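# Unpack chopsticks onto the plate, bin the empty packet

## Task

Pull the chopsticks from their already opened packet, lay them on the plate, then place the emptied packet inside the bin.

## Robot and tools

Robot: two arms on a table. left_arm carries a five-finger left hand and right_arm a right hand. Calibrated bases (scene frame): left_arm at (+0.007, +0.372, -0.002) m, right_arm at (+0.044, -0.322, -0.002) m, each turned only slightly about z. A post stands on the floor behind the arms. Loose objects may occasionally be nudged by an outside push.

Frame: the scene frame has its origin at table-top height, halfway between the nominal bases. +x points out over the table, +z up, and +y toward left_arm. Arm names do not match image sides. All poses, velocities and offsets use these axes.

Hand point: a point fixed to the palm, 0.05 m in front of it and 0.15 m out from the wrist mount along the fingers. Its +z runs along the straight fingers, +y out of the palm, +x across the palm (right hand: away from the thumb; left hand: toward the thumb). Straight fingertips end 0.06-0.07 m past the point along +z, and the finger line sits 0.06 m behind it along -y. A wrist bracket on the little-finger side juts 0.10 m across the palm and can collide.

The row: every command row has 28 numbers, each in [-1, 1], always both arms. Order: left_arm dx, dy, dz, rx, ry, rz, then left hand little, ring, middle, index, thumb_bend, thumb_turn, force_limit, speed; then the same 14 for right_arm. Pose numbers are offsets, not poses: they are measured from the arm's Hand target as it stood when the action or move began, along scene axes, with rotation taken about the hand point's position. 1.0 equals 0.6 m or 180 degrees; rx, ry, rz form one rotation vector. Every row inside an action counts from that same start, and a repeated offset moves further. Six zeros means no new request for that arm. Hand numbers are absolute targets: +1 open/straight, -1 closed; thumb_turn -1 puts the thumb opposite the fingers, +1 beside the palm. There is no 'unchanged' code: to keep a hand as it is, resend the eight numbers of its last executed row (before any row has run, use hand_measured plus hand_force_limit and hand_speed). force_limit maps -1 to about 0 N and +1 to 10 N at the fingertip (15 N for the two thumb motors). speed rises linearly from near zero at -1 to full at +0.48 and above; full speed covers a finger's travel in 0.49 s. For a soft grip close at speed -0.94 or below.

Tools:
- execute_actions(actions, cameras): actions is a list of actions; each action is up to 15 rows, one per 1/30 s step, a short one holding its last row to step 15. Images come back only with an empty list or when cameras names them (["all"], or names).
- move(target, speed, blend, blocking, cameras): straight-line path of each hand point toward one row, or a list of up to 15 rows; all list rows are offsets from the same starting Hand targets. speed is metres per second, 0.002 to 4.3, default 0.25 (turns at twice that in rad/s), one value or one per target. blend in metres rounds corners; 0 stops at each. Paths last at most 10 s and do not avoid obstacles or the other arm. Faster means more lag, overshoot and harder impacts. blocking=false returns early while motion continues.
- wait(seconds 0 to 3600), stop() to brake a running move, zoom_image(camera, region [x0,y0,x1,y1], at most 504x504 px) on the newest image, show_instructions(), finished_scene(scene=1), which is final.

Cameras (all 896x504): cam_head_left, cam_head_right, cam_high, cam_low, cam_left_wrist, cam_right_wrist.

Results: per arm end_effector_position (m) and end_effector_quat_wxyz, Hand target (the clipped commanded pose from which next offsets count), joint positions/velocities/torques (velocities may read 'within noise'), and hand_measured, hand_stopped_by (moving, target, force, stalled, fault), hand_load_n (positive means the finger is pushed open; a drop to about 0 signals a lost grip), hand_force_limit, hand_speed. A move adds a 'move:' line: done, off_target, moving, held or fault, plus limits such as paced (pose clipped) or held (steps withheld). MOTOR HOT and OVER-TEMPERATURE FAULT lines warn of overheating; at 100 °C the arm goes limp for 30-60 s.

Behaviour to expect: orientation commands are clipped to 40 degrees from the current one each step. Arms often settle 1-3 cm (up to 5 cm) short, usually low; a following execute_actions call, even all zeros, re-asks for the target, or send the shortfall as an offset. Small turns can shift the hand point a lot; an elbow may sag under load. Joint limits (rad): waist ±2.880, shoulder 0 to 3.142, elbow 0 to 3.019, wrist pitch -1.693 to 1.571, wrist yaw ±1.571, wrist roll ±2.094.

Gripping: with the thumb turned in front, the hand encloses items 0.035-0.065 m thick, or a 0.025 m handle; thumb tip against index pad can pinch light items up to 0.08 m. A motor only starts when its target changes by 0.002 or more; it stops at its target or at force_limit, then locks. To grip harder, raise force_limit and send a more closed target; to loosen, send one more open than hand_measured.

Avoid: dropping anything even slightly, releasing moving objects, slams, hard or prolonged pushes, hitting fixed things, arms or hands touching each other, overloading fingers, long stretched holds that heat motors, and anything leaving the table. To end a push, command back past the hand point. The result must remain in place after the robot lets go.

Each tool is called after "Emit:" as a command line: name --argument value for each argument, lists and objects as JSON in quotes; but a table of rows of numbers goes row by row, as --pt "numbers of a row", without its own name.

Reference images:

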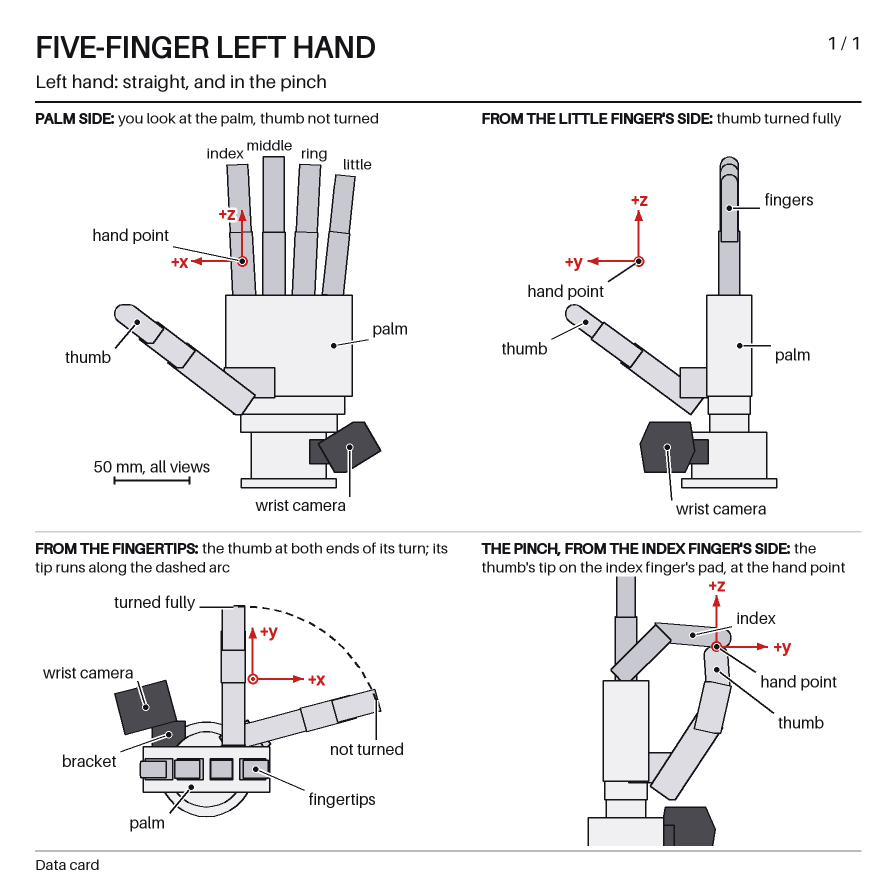

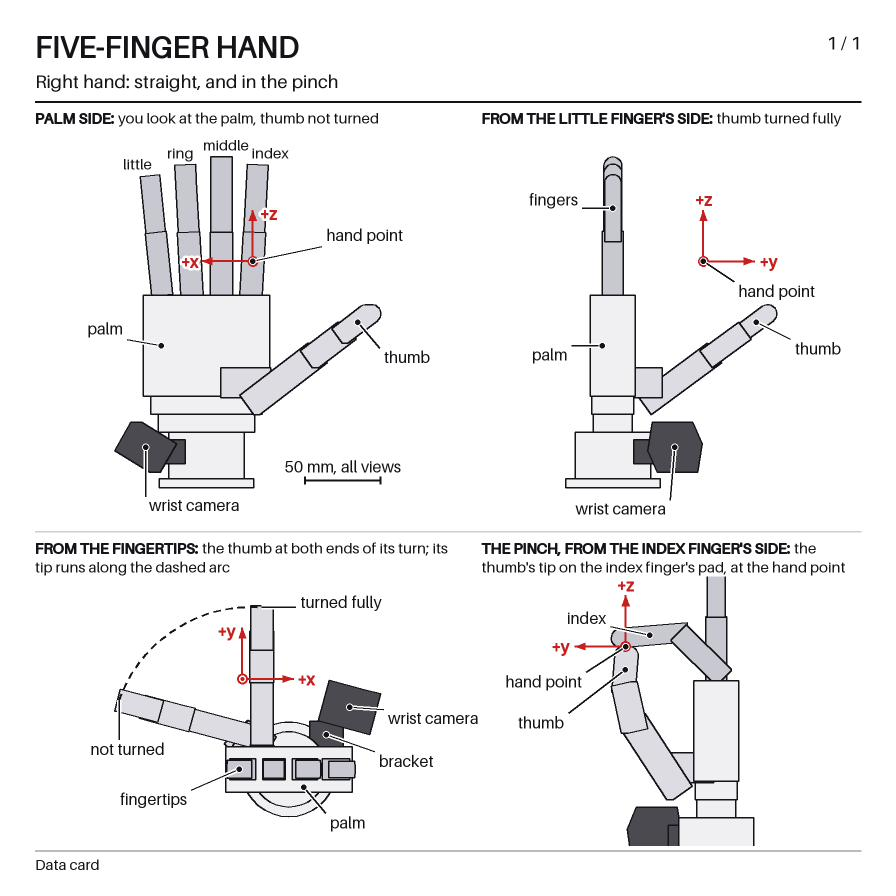

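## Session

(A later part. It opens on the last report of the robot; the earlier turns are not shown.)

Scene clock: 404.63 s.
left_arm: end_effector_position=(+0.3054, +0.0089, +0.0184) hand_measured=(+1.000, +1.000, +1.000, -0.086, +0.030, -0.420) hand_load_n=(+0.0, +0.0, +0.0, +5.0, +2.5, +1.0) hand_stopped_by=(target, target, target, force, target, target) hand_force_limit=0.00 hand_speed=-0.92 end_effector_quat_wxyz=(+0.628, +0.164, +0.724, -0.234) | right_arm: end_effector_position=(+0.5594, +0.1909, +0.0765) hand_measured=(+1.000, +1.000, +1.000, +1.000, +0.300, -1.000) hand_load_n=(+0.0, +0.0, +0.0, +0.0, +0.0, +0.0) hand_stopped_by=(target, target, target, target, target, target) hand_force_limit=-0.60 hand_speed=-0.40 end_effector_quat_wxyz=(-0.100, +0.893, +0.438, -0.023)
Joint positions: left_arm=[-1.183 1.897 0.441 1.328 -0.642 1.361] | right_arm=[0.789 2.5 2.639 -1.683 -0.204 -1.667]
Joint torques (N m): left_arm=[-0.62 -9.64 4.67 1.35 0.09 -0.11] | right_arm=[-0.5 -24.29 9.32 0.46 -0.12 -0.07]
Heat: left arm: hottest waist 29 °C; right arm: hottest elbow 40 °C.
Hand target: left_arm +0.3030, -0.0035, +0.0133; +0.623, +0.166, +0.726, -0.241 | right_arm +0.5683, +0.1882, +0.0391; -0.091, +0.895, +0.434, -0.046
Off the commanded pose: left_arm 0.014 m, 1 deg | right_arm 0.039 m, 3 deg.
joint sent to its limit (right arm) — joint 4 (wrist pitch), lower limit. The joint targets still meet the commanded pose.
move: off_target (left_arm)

Emit:
move --target '[-0.0727,-0.1112,0.001,0,0,0,1,1,1,-0.21,0.03,-0.42,0.0,-0.92, 0,0,0,0,0,0,1,1,1,1,0.3,-1,-0.6,-0.4]' --speed 0.06 --cameras '["cam_left_wrist","cam_right_wrist","cam_head_left"]'

Scene clock: 407.23 s.
left_arm: end_effector_position=(+0.2622, -0.0588, +0.0218) hand_measured=(+1.000, +1.000, +1.000, -0.086, +0.030, -0.420) hand_load_n=(+0.0, +0.0, +0.0, +2.0, +1.0, +0.5) hand_stopped_by=(target, target, target, force, target, target) hand_force_limit=0.00 hand_speed=-0.92 end_effector_quat_wxyz=(+0.628, +0.163, +0.723, -0.238) | right_arm: end_effector_position=(+0.5594, +0.1909, +0.0765) hand_measured=(+1.000, +1.000, +1.000, +1.000, +0.300, -1.000) hand_load_n=(+0.0, +0.0, +0.0, +0.0, +0.0, +0.0) hand_stopped_by=(target, target, target, target, target, target) hand_force_limit=-0.60 hand_speed=-0.40 end_effector_quat_wxyz=(-0.100, +0.893, +0.438, -0.023)
Joint positions: left_arm=[-1.35 1.918 0.585 1.19 -0.801 1.328] | right_arm=[0.789 2.5 2.639 -1.683 -0.204 -1.667]
Joint torques (N m): left_arm=[-0.38 -10.52 5.78 1.29 -0.01 -0.1] | right_arm=[-0.09 -23.88 9.31 0.69 -0.11 0.03]
Heat: left arm: hottest waist 29 °C; right arm: hottest elbow 40 °C.
Hand target: left_arm +0.2593, -0.0702, +0.0140; +0.623, +0.166, +0.725, -0.241 | right_arm +0.5683, +0.1882, +0.0391; -0.091, +0.895, +0.434, -0.046
Off the commanded pose: left_arm 0.014 m, 1 deg | right_arm 0.039 m, 3 deg.
joint sent to its limit (right arm) — joint 4 (wrist pitch), lower limit. The joint targets still meet the commanded pose.
move: off_target (left_arm)
Images, in order (width x height): cam_head_left 896x504, cam_left_wrist 896x504, cam_right_wrist 896x504.

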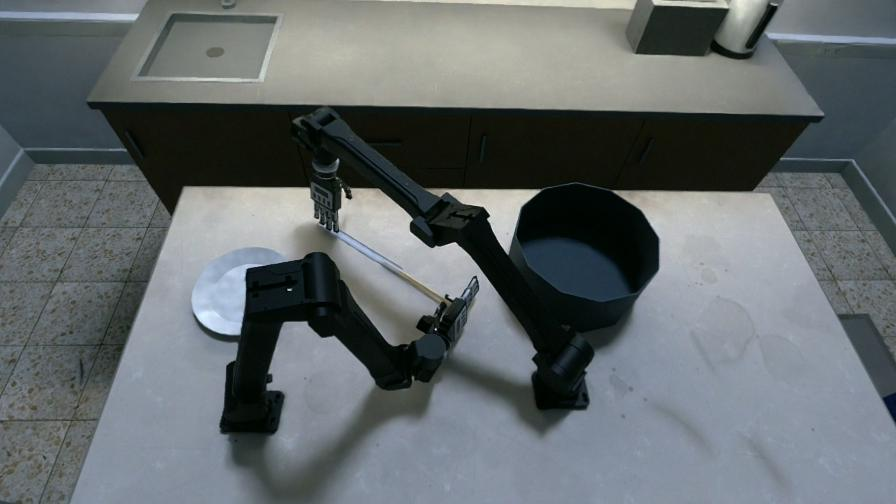

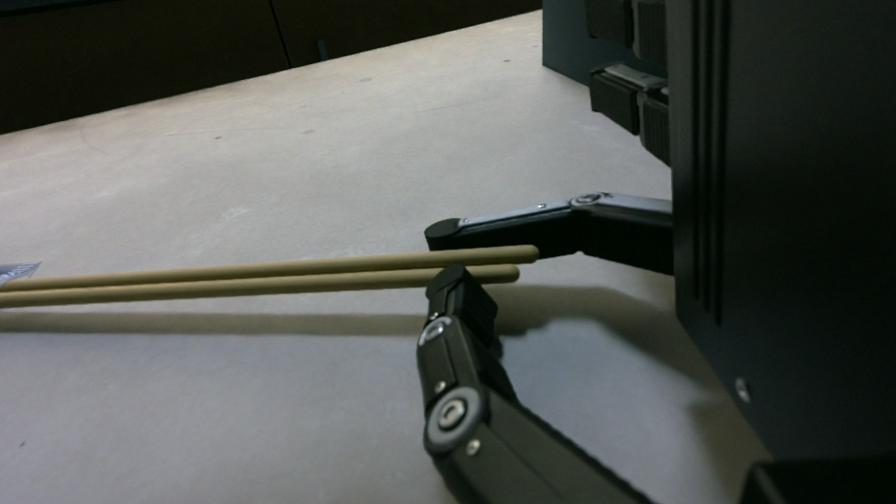

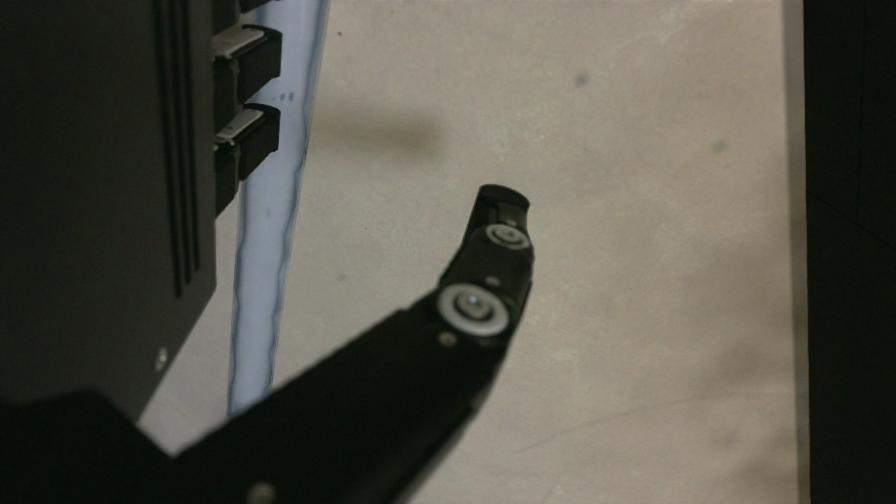

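Emit:
move --pt "0 0 0 0 0 0 1 1 1 -0.23 0.03 -0.42 0.1 -0.92 0 0 0 0 0 0 1 1 1 1 0.3 -1 -0.6 -0.4" --pt "-0.036 -0.056 0 0 0 0 1 1 1 -0.23 0.03 -0.42 0.1 -0.92 0 0 0 0 0 0 1 1 1 1 0.3 -1 -0.6 -0.4" --speed 0.06 --cameras '["cam_head_left","cam_high","cam_left_wrist"]'

Scene clock: 410.17 s.
left_arm: end_effector_position=(+0.2410, -0.0924, +0.0219) hand_measured=(+1.000, +1.000, +1.000, -0.106, +0.030, -0.420) hand_load_n=(+0.0, +0.0, +0.0, +0.5, +0.5, +0.0) hand_stopped_by=(target, target, target, force, target, target) hand_force_limit=0.10 hand_speed=-0.92 end_effector_quat_wxyz=(+0.627, +0.164, +0.723, -0.239) | right_arm: end_effector_position=(+0.5594, +0.1909, +0.0765) hand_measured=(+1.000, +1.000, +1.000, +1.000, +0.300, -1.000) hand_load_n=(+0.0, +0.0, +0.0, +0.0, +0.0, +0.0) hand_stopped_by=(target, target, target, target, target, target) hand_force_limit=-0.60 hand_speed=-0.40 end_effector_quat_wxyz=(-0.100, +0.893, +0.438, -0.023)
Joint positions: left_arm=[-1.415 1.943 0.669 1.119 -0.864 1.312] | right_arm=[0.789 2.5 2.639 -1.683 -0.204 -1.667]
Joint torques (N m): left_arm=[-0.26 -11.46 6.31 1.14 -0.07 -0.09] | right_arm=[-1.03 -24.76 9.55 0.68 -0.07 -0.11]
Heat: left arm: hottest waist 29 °C; right arm: hottest elbow 40 °C.
Hand target: left_arm +0.2379, -0.1037, +0.0139; +0.623, +0.166, +0.726, -0.241 | right_arm +0.5683, +0.1882, +0.0391; -0.091, +0.895, +0.434, -0.046
Off the commanded pose: left_arm 0.014 m, 1 deg | right_arm 0.039 m, 3 deg.
joint sent to its limit (right arm) — joint 4 (wrist pitch), lower limit. The joint targets still meet the commanded pose.
move: off_target (left_arm)

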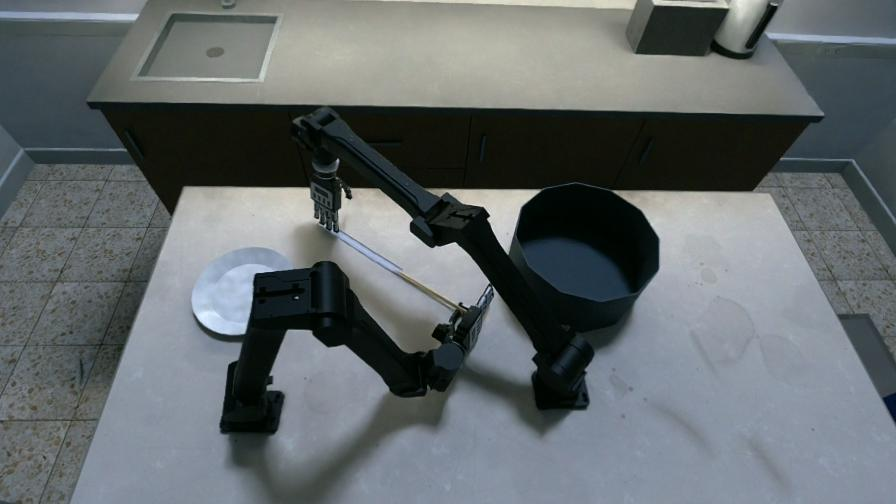

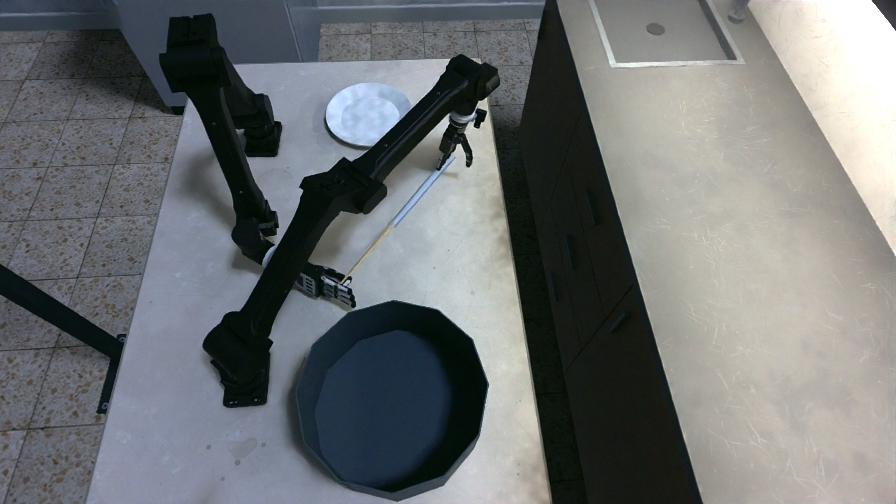

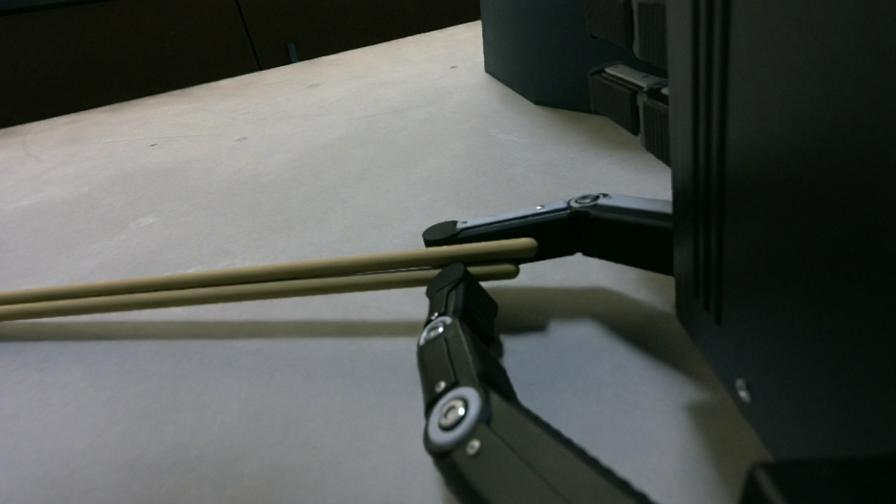

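Emit:
execute_actions --actions '[[[0,0,0,0,0,0,1,1,1,-0.26,0.03,-0.42,0.2,-0.92,0,0,0,0,0,0,1,1,1,1,0.3,-1,-0.6,-0.4]]]' --cameras '["cam_left_wrist"]'

Emit:
zoom_image --camera "cam_left_wrist" --region '[360, 180, 600, 340]'

Scene clock: 411.03 s.
left_arm: end_effector_position=(+0.2410, -0.0924, +0.0217) hand_measured=(+1.000, +1.000, +1.000, -0.164, +0.030, -0.420) hand_load_n=(+0.0, +0.0, +0.0, +7.0, +1.0, +0.5) hand_stopped_by=(target, target, target, force, target, target) hand_force_limit=0.20 hand_speed=-0.92 end_effector_quat_wxyz=(+0.627, +0.163, +0.723, -0.239) | right_arm: end_effector_position=(+0.5594, +0.1909, +0.0765) hand_measured=(+1.000, +1.000, +1.000, +1.000, +0.300, -1.000) hand_load_n=(+0.0, +0.0, +0.0, +0.0, +0.0, +0.0) hand_stopped_by=(target, target, target, target, target, target) hand_force_limit=-0.60 hand_speed=-0.40 end_effector_quat_wxyz=(-0.100, +0.893, +0.438, -0.023)
Joint positions: left_arm=[-1.415 1.943 0.669 1.119 -0.864 1.311] | right_arm=[0.789 2.5 2.639 -1.683 -0.204 -1.667]
Joint torques (N m): left_arm=[-0.26 -11.34 6.31 1.18 -0.06 -0.08] | right_arm=[0.21 -24.76 9.44 0.55 -0.14 0.02]
Heat: left arm: hottest waist 29 °C; right arm: hottest elbow 41 °C.
Hand target: left_arm +0.2379, -0.1037, +0.0139; +0.623, +0.166, +0.726, -0.241 | right_arm +0.5683, +0.1882, +0.0391; -0.091, +0.895, +0.434, -0.046
Off the commanded pose: left_arm 0.014 m, 1 deg | right_arm 0.039 m, 3 deg.
joint sent to its limit (right arm) — joint 4 (wrist pitch), lower limit. The joint targets still meet the commanded pose.

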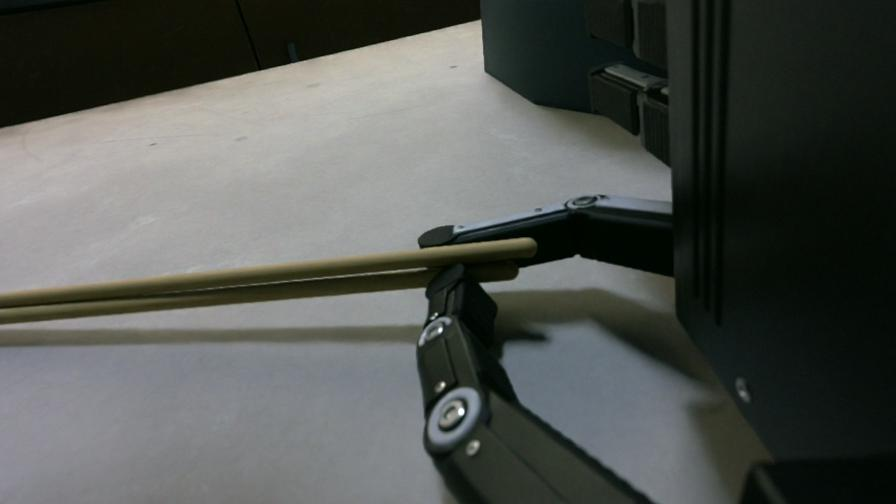

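Scaled by 2.100 from the camera's image (finer frame: 1280x720).

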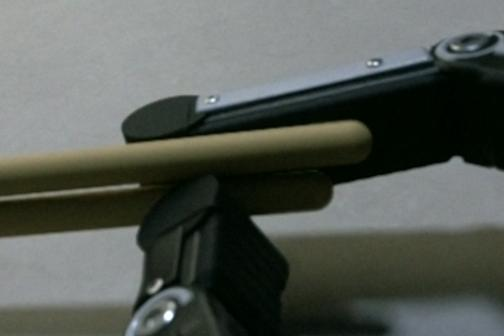

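Emit:
move --target '[-0.0364,-0.0556,0,0,0,0,1,1,1,-0.26,0.03,-0.42,0.2,-0.92,0,0,0,0,0,0,1,1,1,1,0.3,-1,-0.6,-0.4]' --speed 0.06 --cameras '["cam_head_left","cam_left_wrist"]'

Emit:
zoom_image --camera "cam_left_wrist" --region '[360, 180, 600, 340]'

Emit:
zoom_image --camera "cam_head_left" --region '[300, 200, 500, 360]'

Scene clock: 412.83 s.
left_arm: end_effector_position=(+0.2184, -0.1276, +0.0230) hand_measured=(+1.000, +1.000, +1.000, -0.164, +0.030, -0.420) hand_load_n=(+0.0, +0.0, +0.0, +7.0, +0.5, +0.5) hand_stopped_by=(target, target, target, force, target, target) hand_force_limit=0.20 hand_speed=-0.92 end_effector_quat_wxyz=(+0.626, +0.164, +0.723, -0.242) | right_arm: end_effector_position=(+0.5594, +0.1909, +0.0765) hand_measured=(+1.000, +1.000, +1.000, +1.000, +0.300, -1.000) hand_load_n=(+0.0, +0.0, +0.0, +0.0, +0.0, +0.0) hand_stopped_by=(target, target, target, target, target, target) hand_force_limit=-0.60 hand_speed=-0.40 end_effector_quat_wxyz=(-0.100, +0.893, +0.438, -0.023)
Joint positions: left_arm=[-1.474 1.972 0.761 1.048 -0.917 1.295] | right_arm=[0.789 2.5 2.639 -1.683 -0.204 -1.667]
Joint torques (N m): left_arm=[-0.09 -12.28 6.71 1.07 -0.15 -0.06] | right_arm=[-0.67 -23.65 9.33 0.42 -0.08 -0.05]
Heat: left arm: hottest waist 29 °C; right arm: hottest elbow 41 °C.
Hand target: left_arm +0.2160, -0.1371, +0.0140; +0.623, +0.166, +0.726, -0.241 | right_arm +0.5683, +0.1882, +0.0391; -0.091, +0.895, +0.434, -0.046
Off the commanded pose: left_arm 0.013 m, 1 deg | right_arm 0.039 m, 3 deg.
joint sent to its limit (right arm) — joint 4 (wrist pitch), lower limit. The joint targets still meet the commanded pose.
move: off_target (left_arm)

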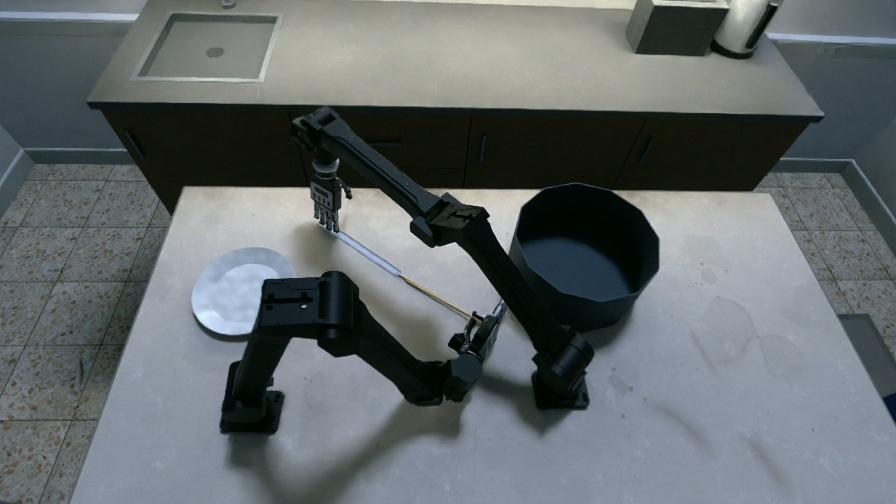

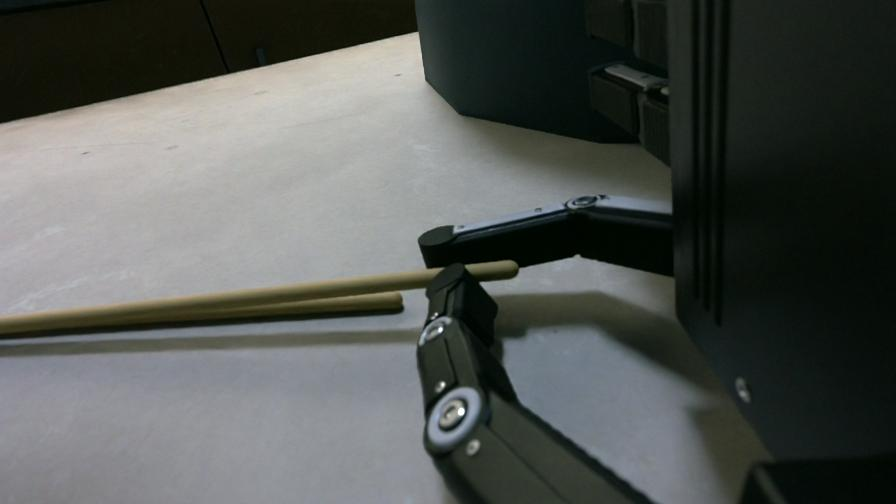

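Scaled by 2.100 from the camera's image (finer frame: 1280x720).

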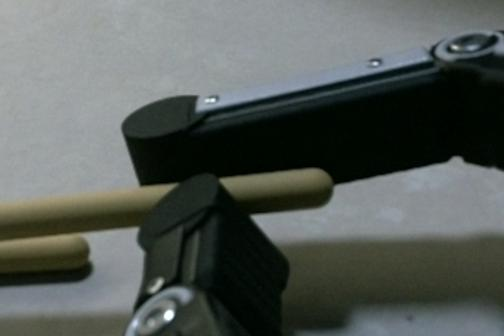

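Scaled by 2.520 from the camera's image (finer frame: 1280x720).

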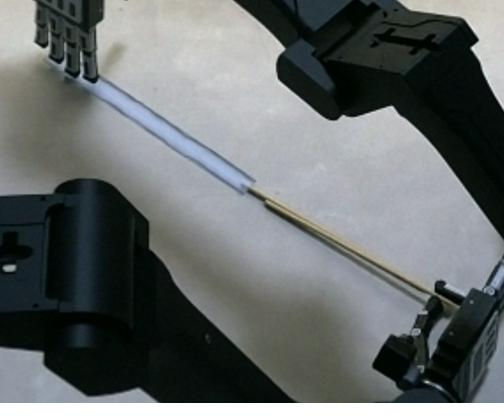

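Emit:
move --target '[0,0,0.06,0,0,0,1,1,1,-0.26,0.03,-0.42,0.2,-0.92,0,0,0,0,0,0,1,1,1,1,0.3,-1,-0.6,-0.4]' --speed 0.06 --cameras '["cam_head_left","cam_left_wrist","cam_high"]'

Scene clock: 414.70 s.
left_arm: end_effector_position=(+0.2184, -0.1271, +0.0425) hand_measured=(+1.000, +1.000, +1.000, -0.164, +0.030, -0.420) hand_load_n=(+0.0, +0.0, +0.0, +7.0, +0.5, +0.0) hand_stopped_by=(target, target, target, force, target, target) hand_force_limit=0.20 hand_speed=-0.92 end_effector_quat_wxyz=(+0.623, +0.173, +0.727, -0.232) | right_arm: end_effector_position=(+0.5594, +0.1909, +0.0765) hand_measured=(+1.000, +1.000, +1.000, +1.000, +0.300, -1.000) hand_load_n=(+0.0, +0.0, +0.0, +0.0, +0.0, +0.0) hand_stopped_by=(target, target, target, target, target, target) hand_force_limit=-0.60 hand_speed=-0.40 end_effector_quat_wxyz=(-0.100, +0.893, +0.438, -0.023)
Joint positions: left_arm=[-1.474 1.903 0.761 0.95 -0.917 1.295] | right_arm=[0.789 2.5 2.639 -1.683 -0.204 -1.667]
Joint torques (N m): left_arm=[-0.03 -14.97 6.76 1.09 -0.16 -0.07] | right_arm=[0.21 -24.12 9.51 0.51 -0.12 -0.04]
Heat: left arm: hottest waist 29 °C; right arm: hottest elbow 41 °C.
Hand target: left_arm +0.2160, -0.1371, +0.0500; +0.623, +0.166, +0.726, -0.241 | right_arm +0.5683, +0.1882, +0.0391; -0.091, +0.895, +0.434, -0.046
Off the commanded pose: left_arm 0.013 m, 1 deg | right_arm 0.039 m, 3 deg.
joint sent to its limit (right arm) — joint 4 (wrist pitch), lower limit. The joint targets still meet the commanded pose.
move: off_target (left_arm)
Images, in order (width x height): cam_head_left 896x504, cam_high 896x504, cam_left_wrist 896x504.

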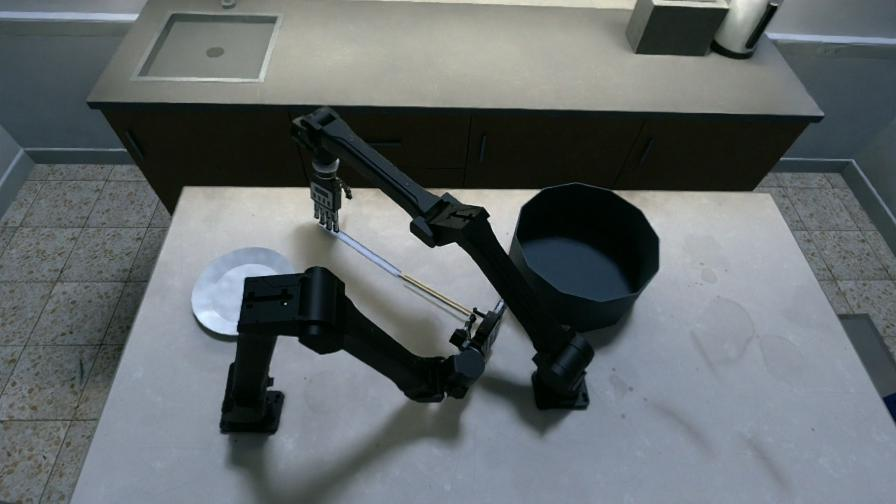

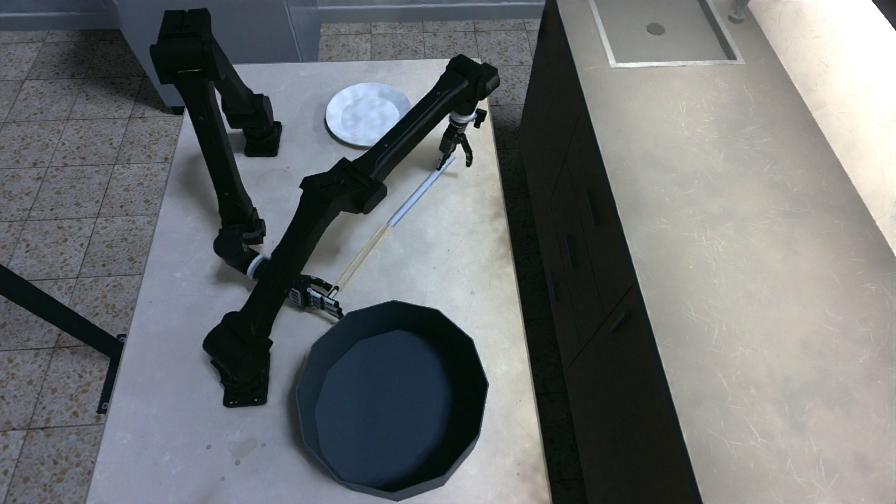

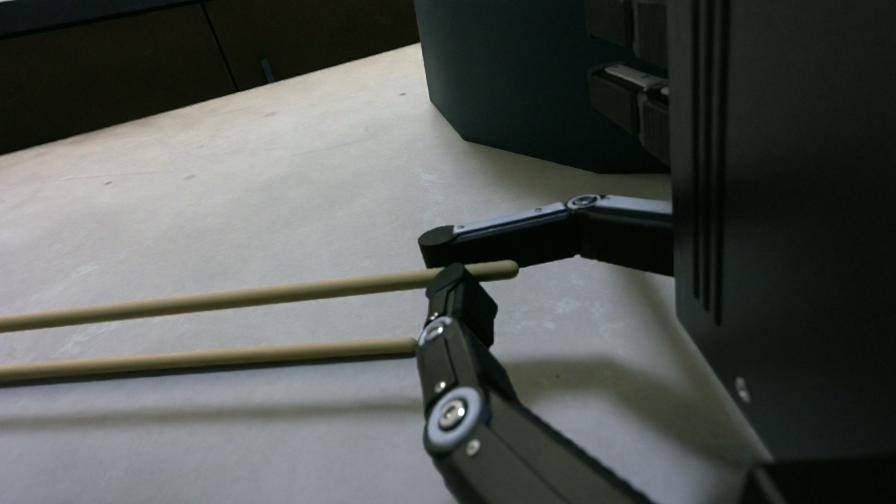

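Emit:
move --pt "0.0 0.1 0.03 0 0 0 1 1 1 -0.26 0.03 -0.42 0.2 -0.92 0 0 0 0 0 0 1 1 1 1 0.3 -1 -0.6 -0.4" --pt "-0.02 0.25 0.17 0 0 0 1 1 1 -0.26 0.03 -0.42 0.2 -0.92 0 0 0 0 0 0 1 1 1 1 0.3 -1 -0.6 -0.4" --speed 0.12 --blend '[0.02,0]' --cameras '["cam_head_left","cam_left_wrist","cam_low"]'

Scene clock: 418.50 s.
left_arm: end_effector_position=(+0.2073, +0.0088, +0.1558) hand_measured=(+1.000, +1.000, +1.000, -0.164, +0.030, -0.420) hand_load_n=(+0.0, +0.0, +0.0, +7.0, +1.0, +0.0) hand_stopped_by=(target, target, target, force, target, target) hand_force_limit=0.20 hand_speed=-0.92 end_effector_quat_wxyz=(+0.627, +0.162, +0.723, -0.242) | right_arm: end_effector_position=(+0.5594, +0.1909, +0.0765) hand_measured=(+1.000, +1.000, +1.000, +1.000, +0.300, -1.000) hand_load_n=(+0.0, +0.0, +0.0, +0.0, +0.0, +0.0) hand_stopped_by=(target, target, target, target, target, target) hand_force_limit=-0.60 hand_speed=-0.40 end_effector_quat_wxyz=(-0.100, +0.893, +0.438, -0.023)
Joint positions: left_arm=[-1.486 1.273 0.433 0.675 -0.933 1.291] | right_arm=[0.789 2.5 2.639 -1.683 -0.204 -1.667]
Joint torques (N m): left_arm=[-0.21 -7 6.35 1.14 -0.14 -0.08] | right_arm=[-0.26 -23.82 9.28 0.54 -0.17 -0.06]
Heat: left arm: hottest waist 29 °C; right arm: hottest elbow 41 °C.
Hand target: left_arm +0.2039, +0.0130, +0.1518; +0.623, +0.166, +0.726, -0.241 | right_arm +0.5683, +0.1882, +0.0391; -0.091, +0.895, +0.434, -0.046
Off the commanded pose: left_arm 0.006 m, 1 deg | right_arm 0.039 m, 3 deg.
joint sent to its limit (right arm) — joint 4 (wrist pitch), lower limit. The joint targets still meet the commanded pose.
move: done
Images, in order (width x height): cam_head_left 896x504, cam_low 896x504, cam_left_wrist 896x504.

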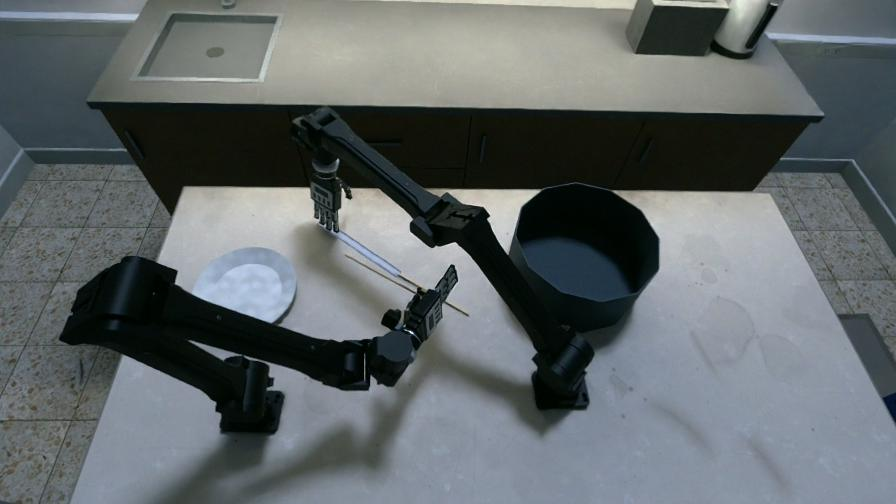

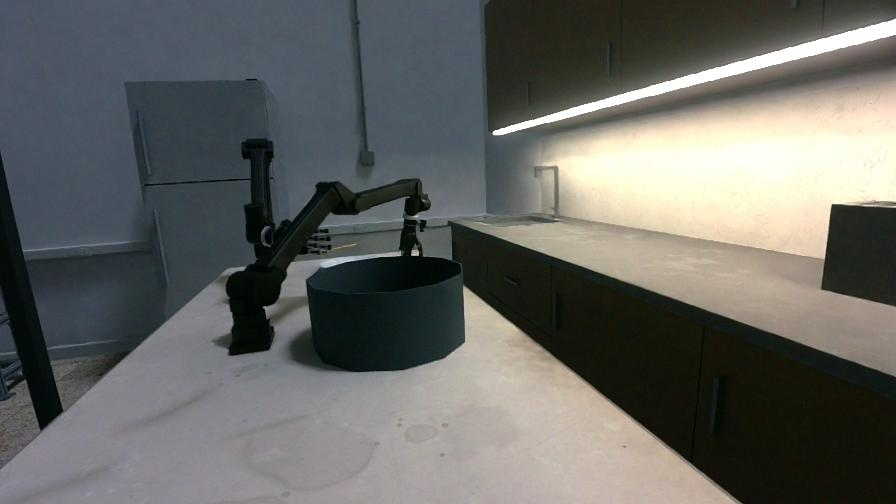

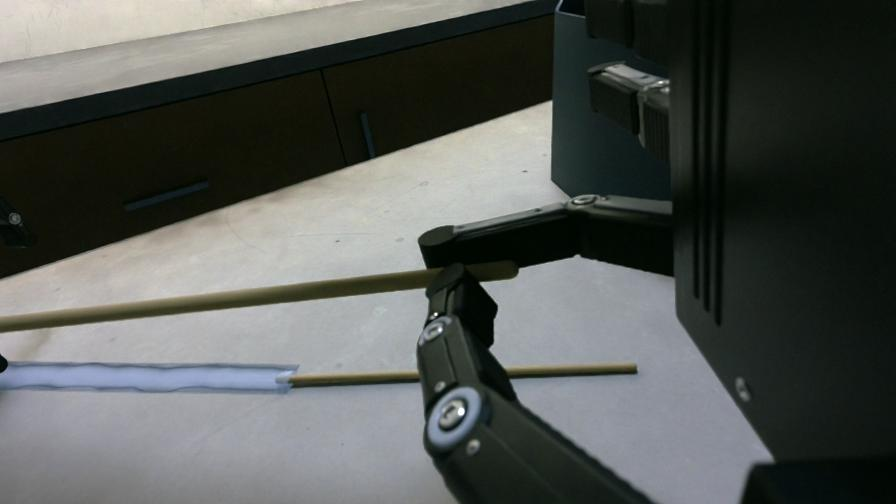

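Emit:
move --target '[0.2418,0.6033,0.0,0,0,0.3889,1,1,1,-0.26,0.03,-0.42,0.2,-0.92,0,0,0,0,0,0,1,1,1,1,0.3,-1,-0.6,-0.4]' --speed 0.15 --cameras '["cam_head_left","cam_left_wrist","cam_high"]'

Scene clock: 423.67 s.
left_arm: end_effector_position=(+0.3362, +0.3805, +0.1412) hand_measured=(+1.000, +1.000, +1.000, -0.164, +0.030, -0.420) hand_load_n=(+0.0, +0.0, +0.0, +7.0, +1.0, +0.0) hand_stopped_by=(target, target, target, force, target, target) hand_force_limit=0.20 hand_speed=-0.92 end_effector_quat_wxyz=(+0.641, -0.272, +0.698, +0.167) | right_arm: end_effector_position=(+0.5594, +0.1909, +0.0765) hand_measured=(+1.000, +1.000, +1.000, +1.000, +0.300, -1.000) hand_load_n=(+0.0, +0.0, +0.0, +0.0, +0.0, +0.0) hand_stopped_by=(target, target, target, target, target, target) hand_force_limit=-0.60 hand_speed=-0.40 end_effector_quat_wxyz=(-0.100, +0.893, +0.438, -0.023)
Joint positions: left_arm=[-0.568 1.119 0.331 0.429 -1.217 1.116] | right_arm=[0.789 2.5 2.639 -1.683 -0.204 -1.667]
Joint torques (N m): left_arm=[0.85 -2.14 9.8 2.35 -0.11 0.11] | right_arm=[-0.44 -23.47 9.46 0.42 -0.13 -0.07]
Heat: left arm: hottest waist 29 °C; right arm: hottest elbow 41 °C.
Hand target: left_arm +0.3491, +0.3748, +0.1518; +0.648, -0.280, +0.690, +0.160 | right_arm +0.5683, +0.1882, +0.0391; -0.091, +0.895, +0.434, -0.046
Off the commanded pose: left_arm 0.018 m, 2 deg | right_arm 0.039 m, 3 deg.
joint sent to its limit (right arm) — joint 4 (wrist pitch), lower limit. The joint targets still meet the commanded pose.
move: off_target (left_arm)
Images, in order (width x height): cam_head_left 896x504, cam_high 896x504, cam_left_wrist 896x504.

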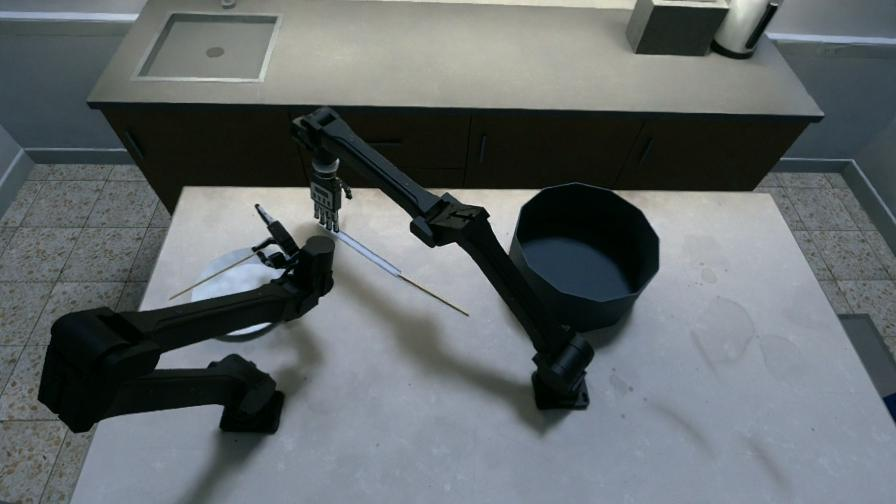

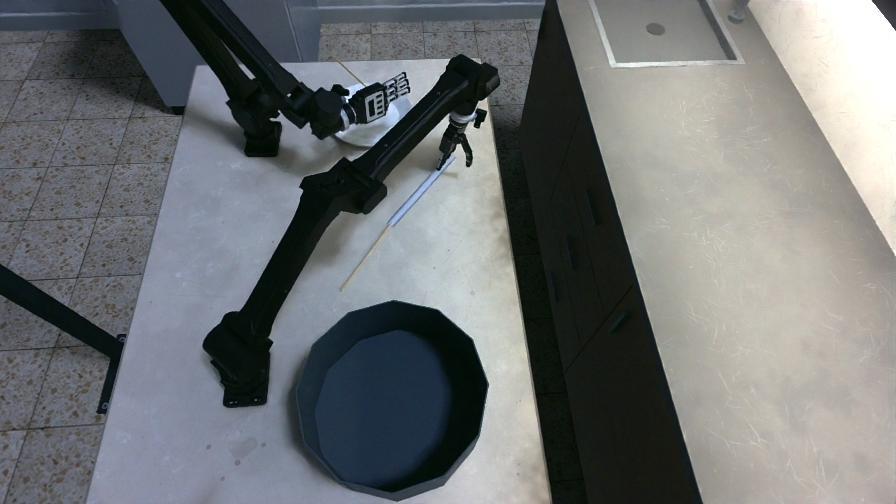

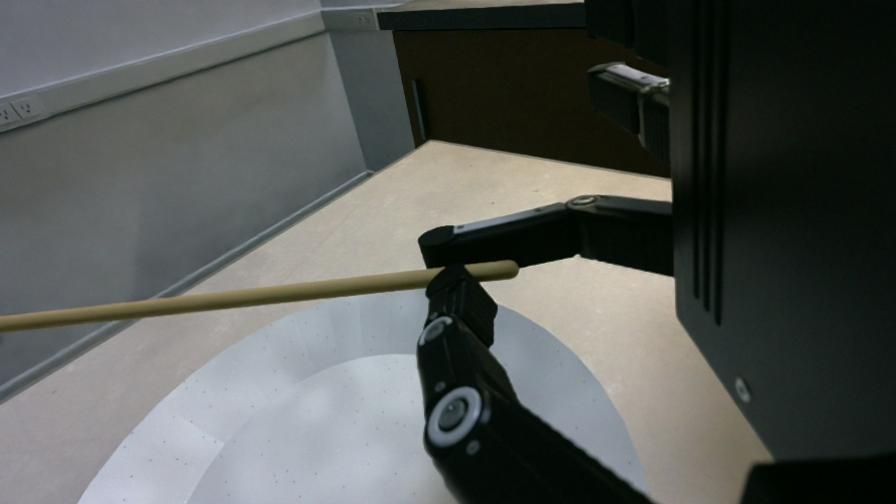

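Emit:
move --target '[0.02,-0.02,-0.125,0,0,0,1,1,1,-0.26,0.03,-0.42,0.2,-0.92,0,0,0,0,0,0,1,1,1,1,0.3,-1,-0.6,-0.4]' --speed 0.1 --cameras '["cam_head_left","cam_left_wrist","cam_high","cam_low"]'

Emit:
zoom_image --camera "cam_head_left" --region '[150, 200, 350, 360]'

Emit:
zoom_image --camera "cam_high" --region '[300, 50, 440, 170]'

Scene clock: 425.87 s.
left_arm: end_effector_position=(+0.3574, +0.3656, +0.0772) hand_measured=(+1.000, +1.000, +1.000, -0.164, +0.030, -0.420) hand_load_n=(+0.0, +0.0, +0.0, +7.0, +0.5, +0.0) hand_stopped_by=(target, target, target, force, target, target) hand_force_limit=0.20 hand_speed=-0.92 end_effector_quat_wxyz=(+0.646, -0.282, +0.691, +0.159) | right_arm: end_effector_position=(+0.5594, +0.1909, +0.0765) hand_measured=(+1.000, +1.000, +1.000, +1.000, +0.300, -1.000) hand_load_n=(+0.0, +0.0, +0.0, +0.0, +0.0, +0.0) hand_stopped_by=(target, target, target, target, target, target) hand_force_limit=-0.60 hand_speed=-0.40 end_effector_quat_wxyz=(-0.100, +0.893, +0.438, -0.023)
Joint positions: left_arm=[-0.568 1.481 0.331 0.81 -1.22 1.106] | right_arm=[0.789 2.5 2.639 -1.683 -0.204 -1.667]
Joint torques (N m): left_arm=[0.15 -4.95 5.63 2.37 -0.31 0.15] | right_arm=[-0.5 -23.77 9.32 0.66 -0.1 -0.06]
Heat: left arm: hottest waist 29 °C; right arm: hottest elbow 41 °C.
Hand target: left_arm +0.3611, +0.3628, +0.0767; +0.648, -0.280, +0.690, +0.160 | right_arm +0.5683, +0.1882, +0.0391; -0.091, +0.895, +0.434, -0.046
Off the commanded pose: left_arm 0.005 m, 0 deg | right_arm 0.039 m, 3 deg.
joint sent to its limit (right arm) — joint 4 (wrist pitch), lower limit. The joint targets still meet the commanded pose.
move: done
Images, in order (width x height): cam_head_left 896x504, cam_high 896x504, cam_low 896x504, cam_left_wrist 896x504.

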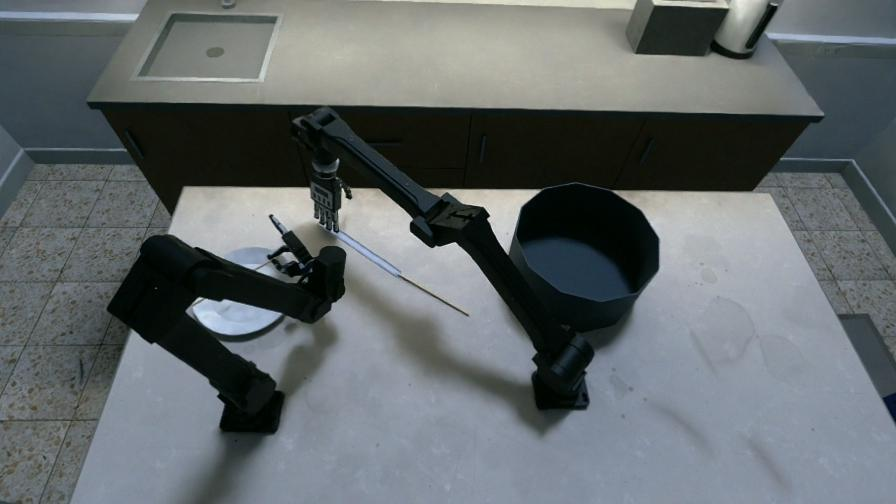

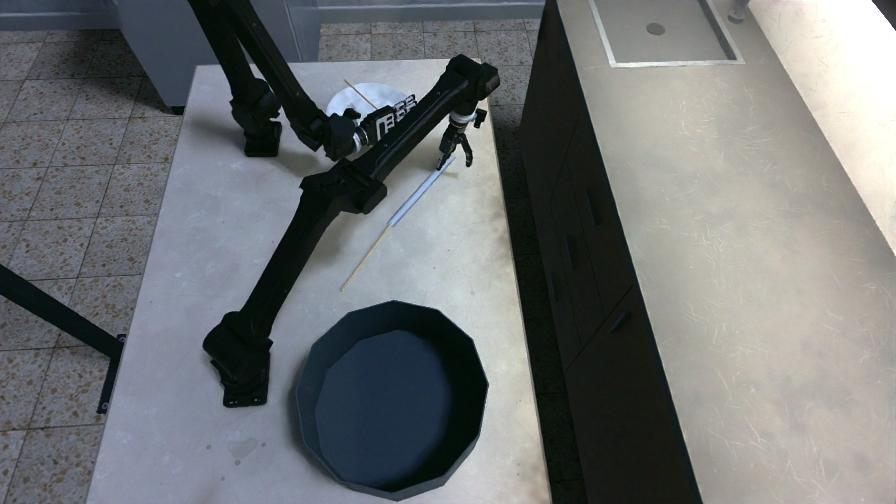

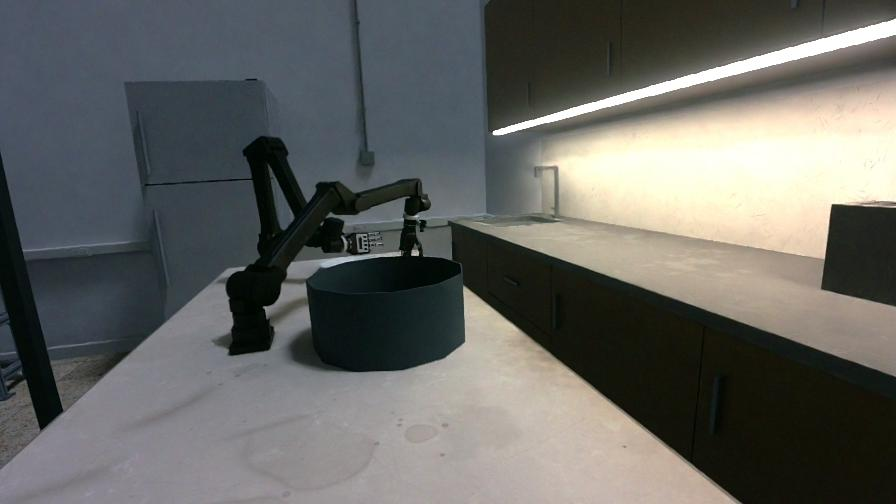

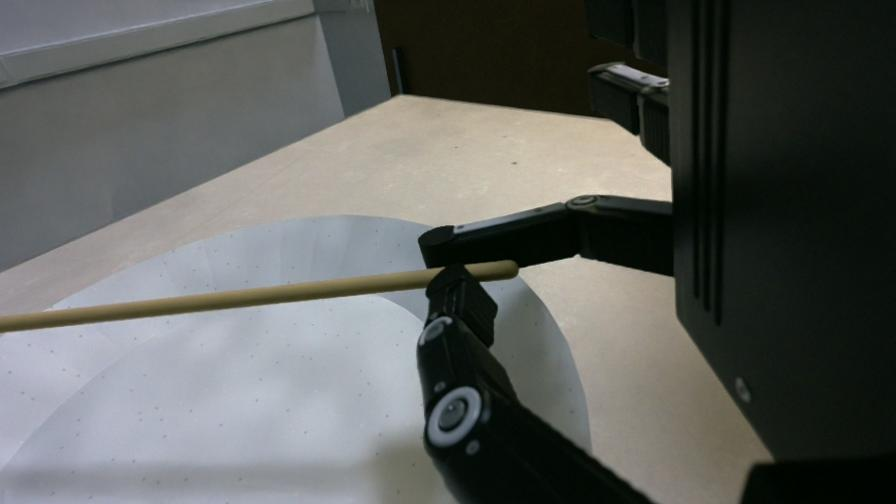

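Scaled by 2.520 from the camera's image (finer frame: 1280x720).

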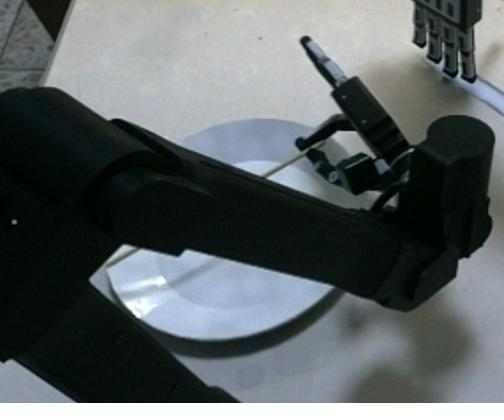

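Scaled by 3.600 from the camera's image (finer frame: 1280x720).

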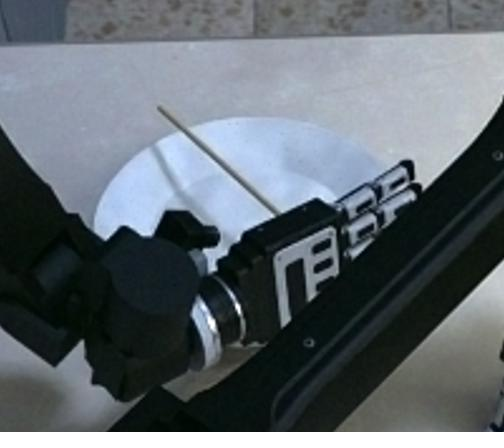

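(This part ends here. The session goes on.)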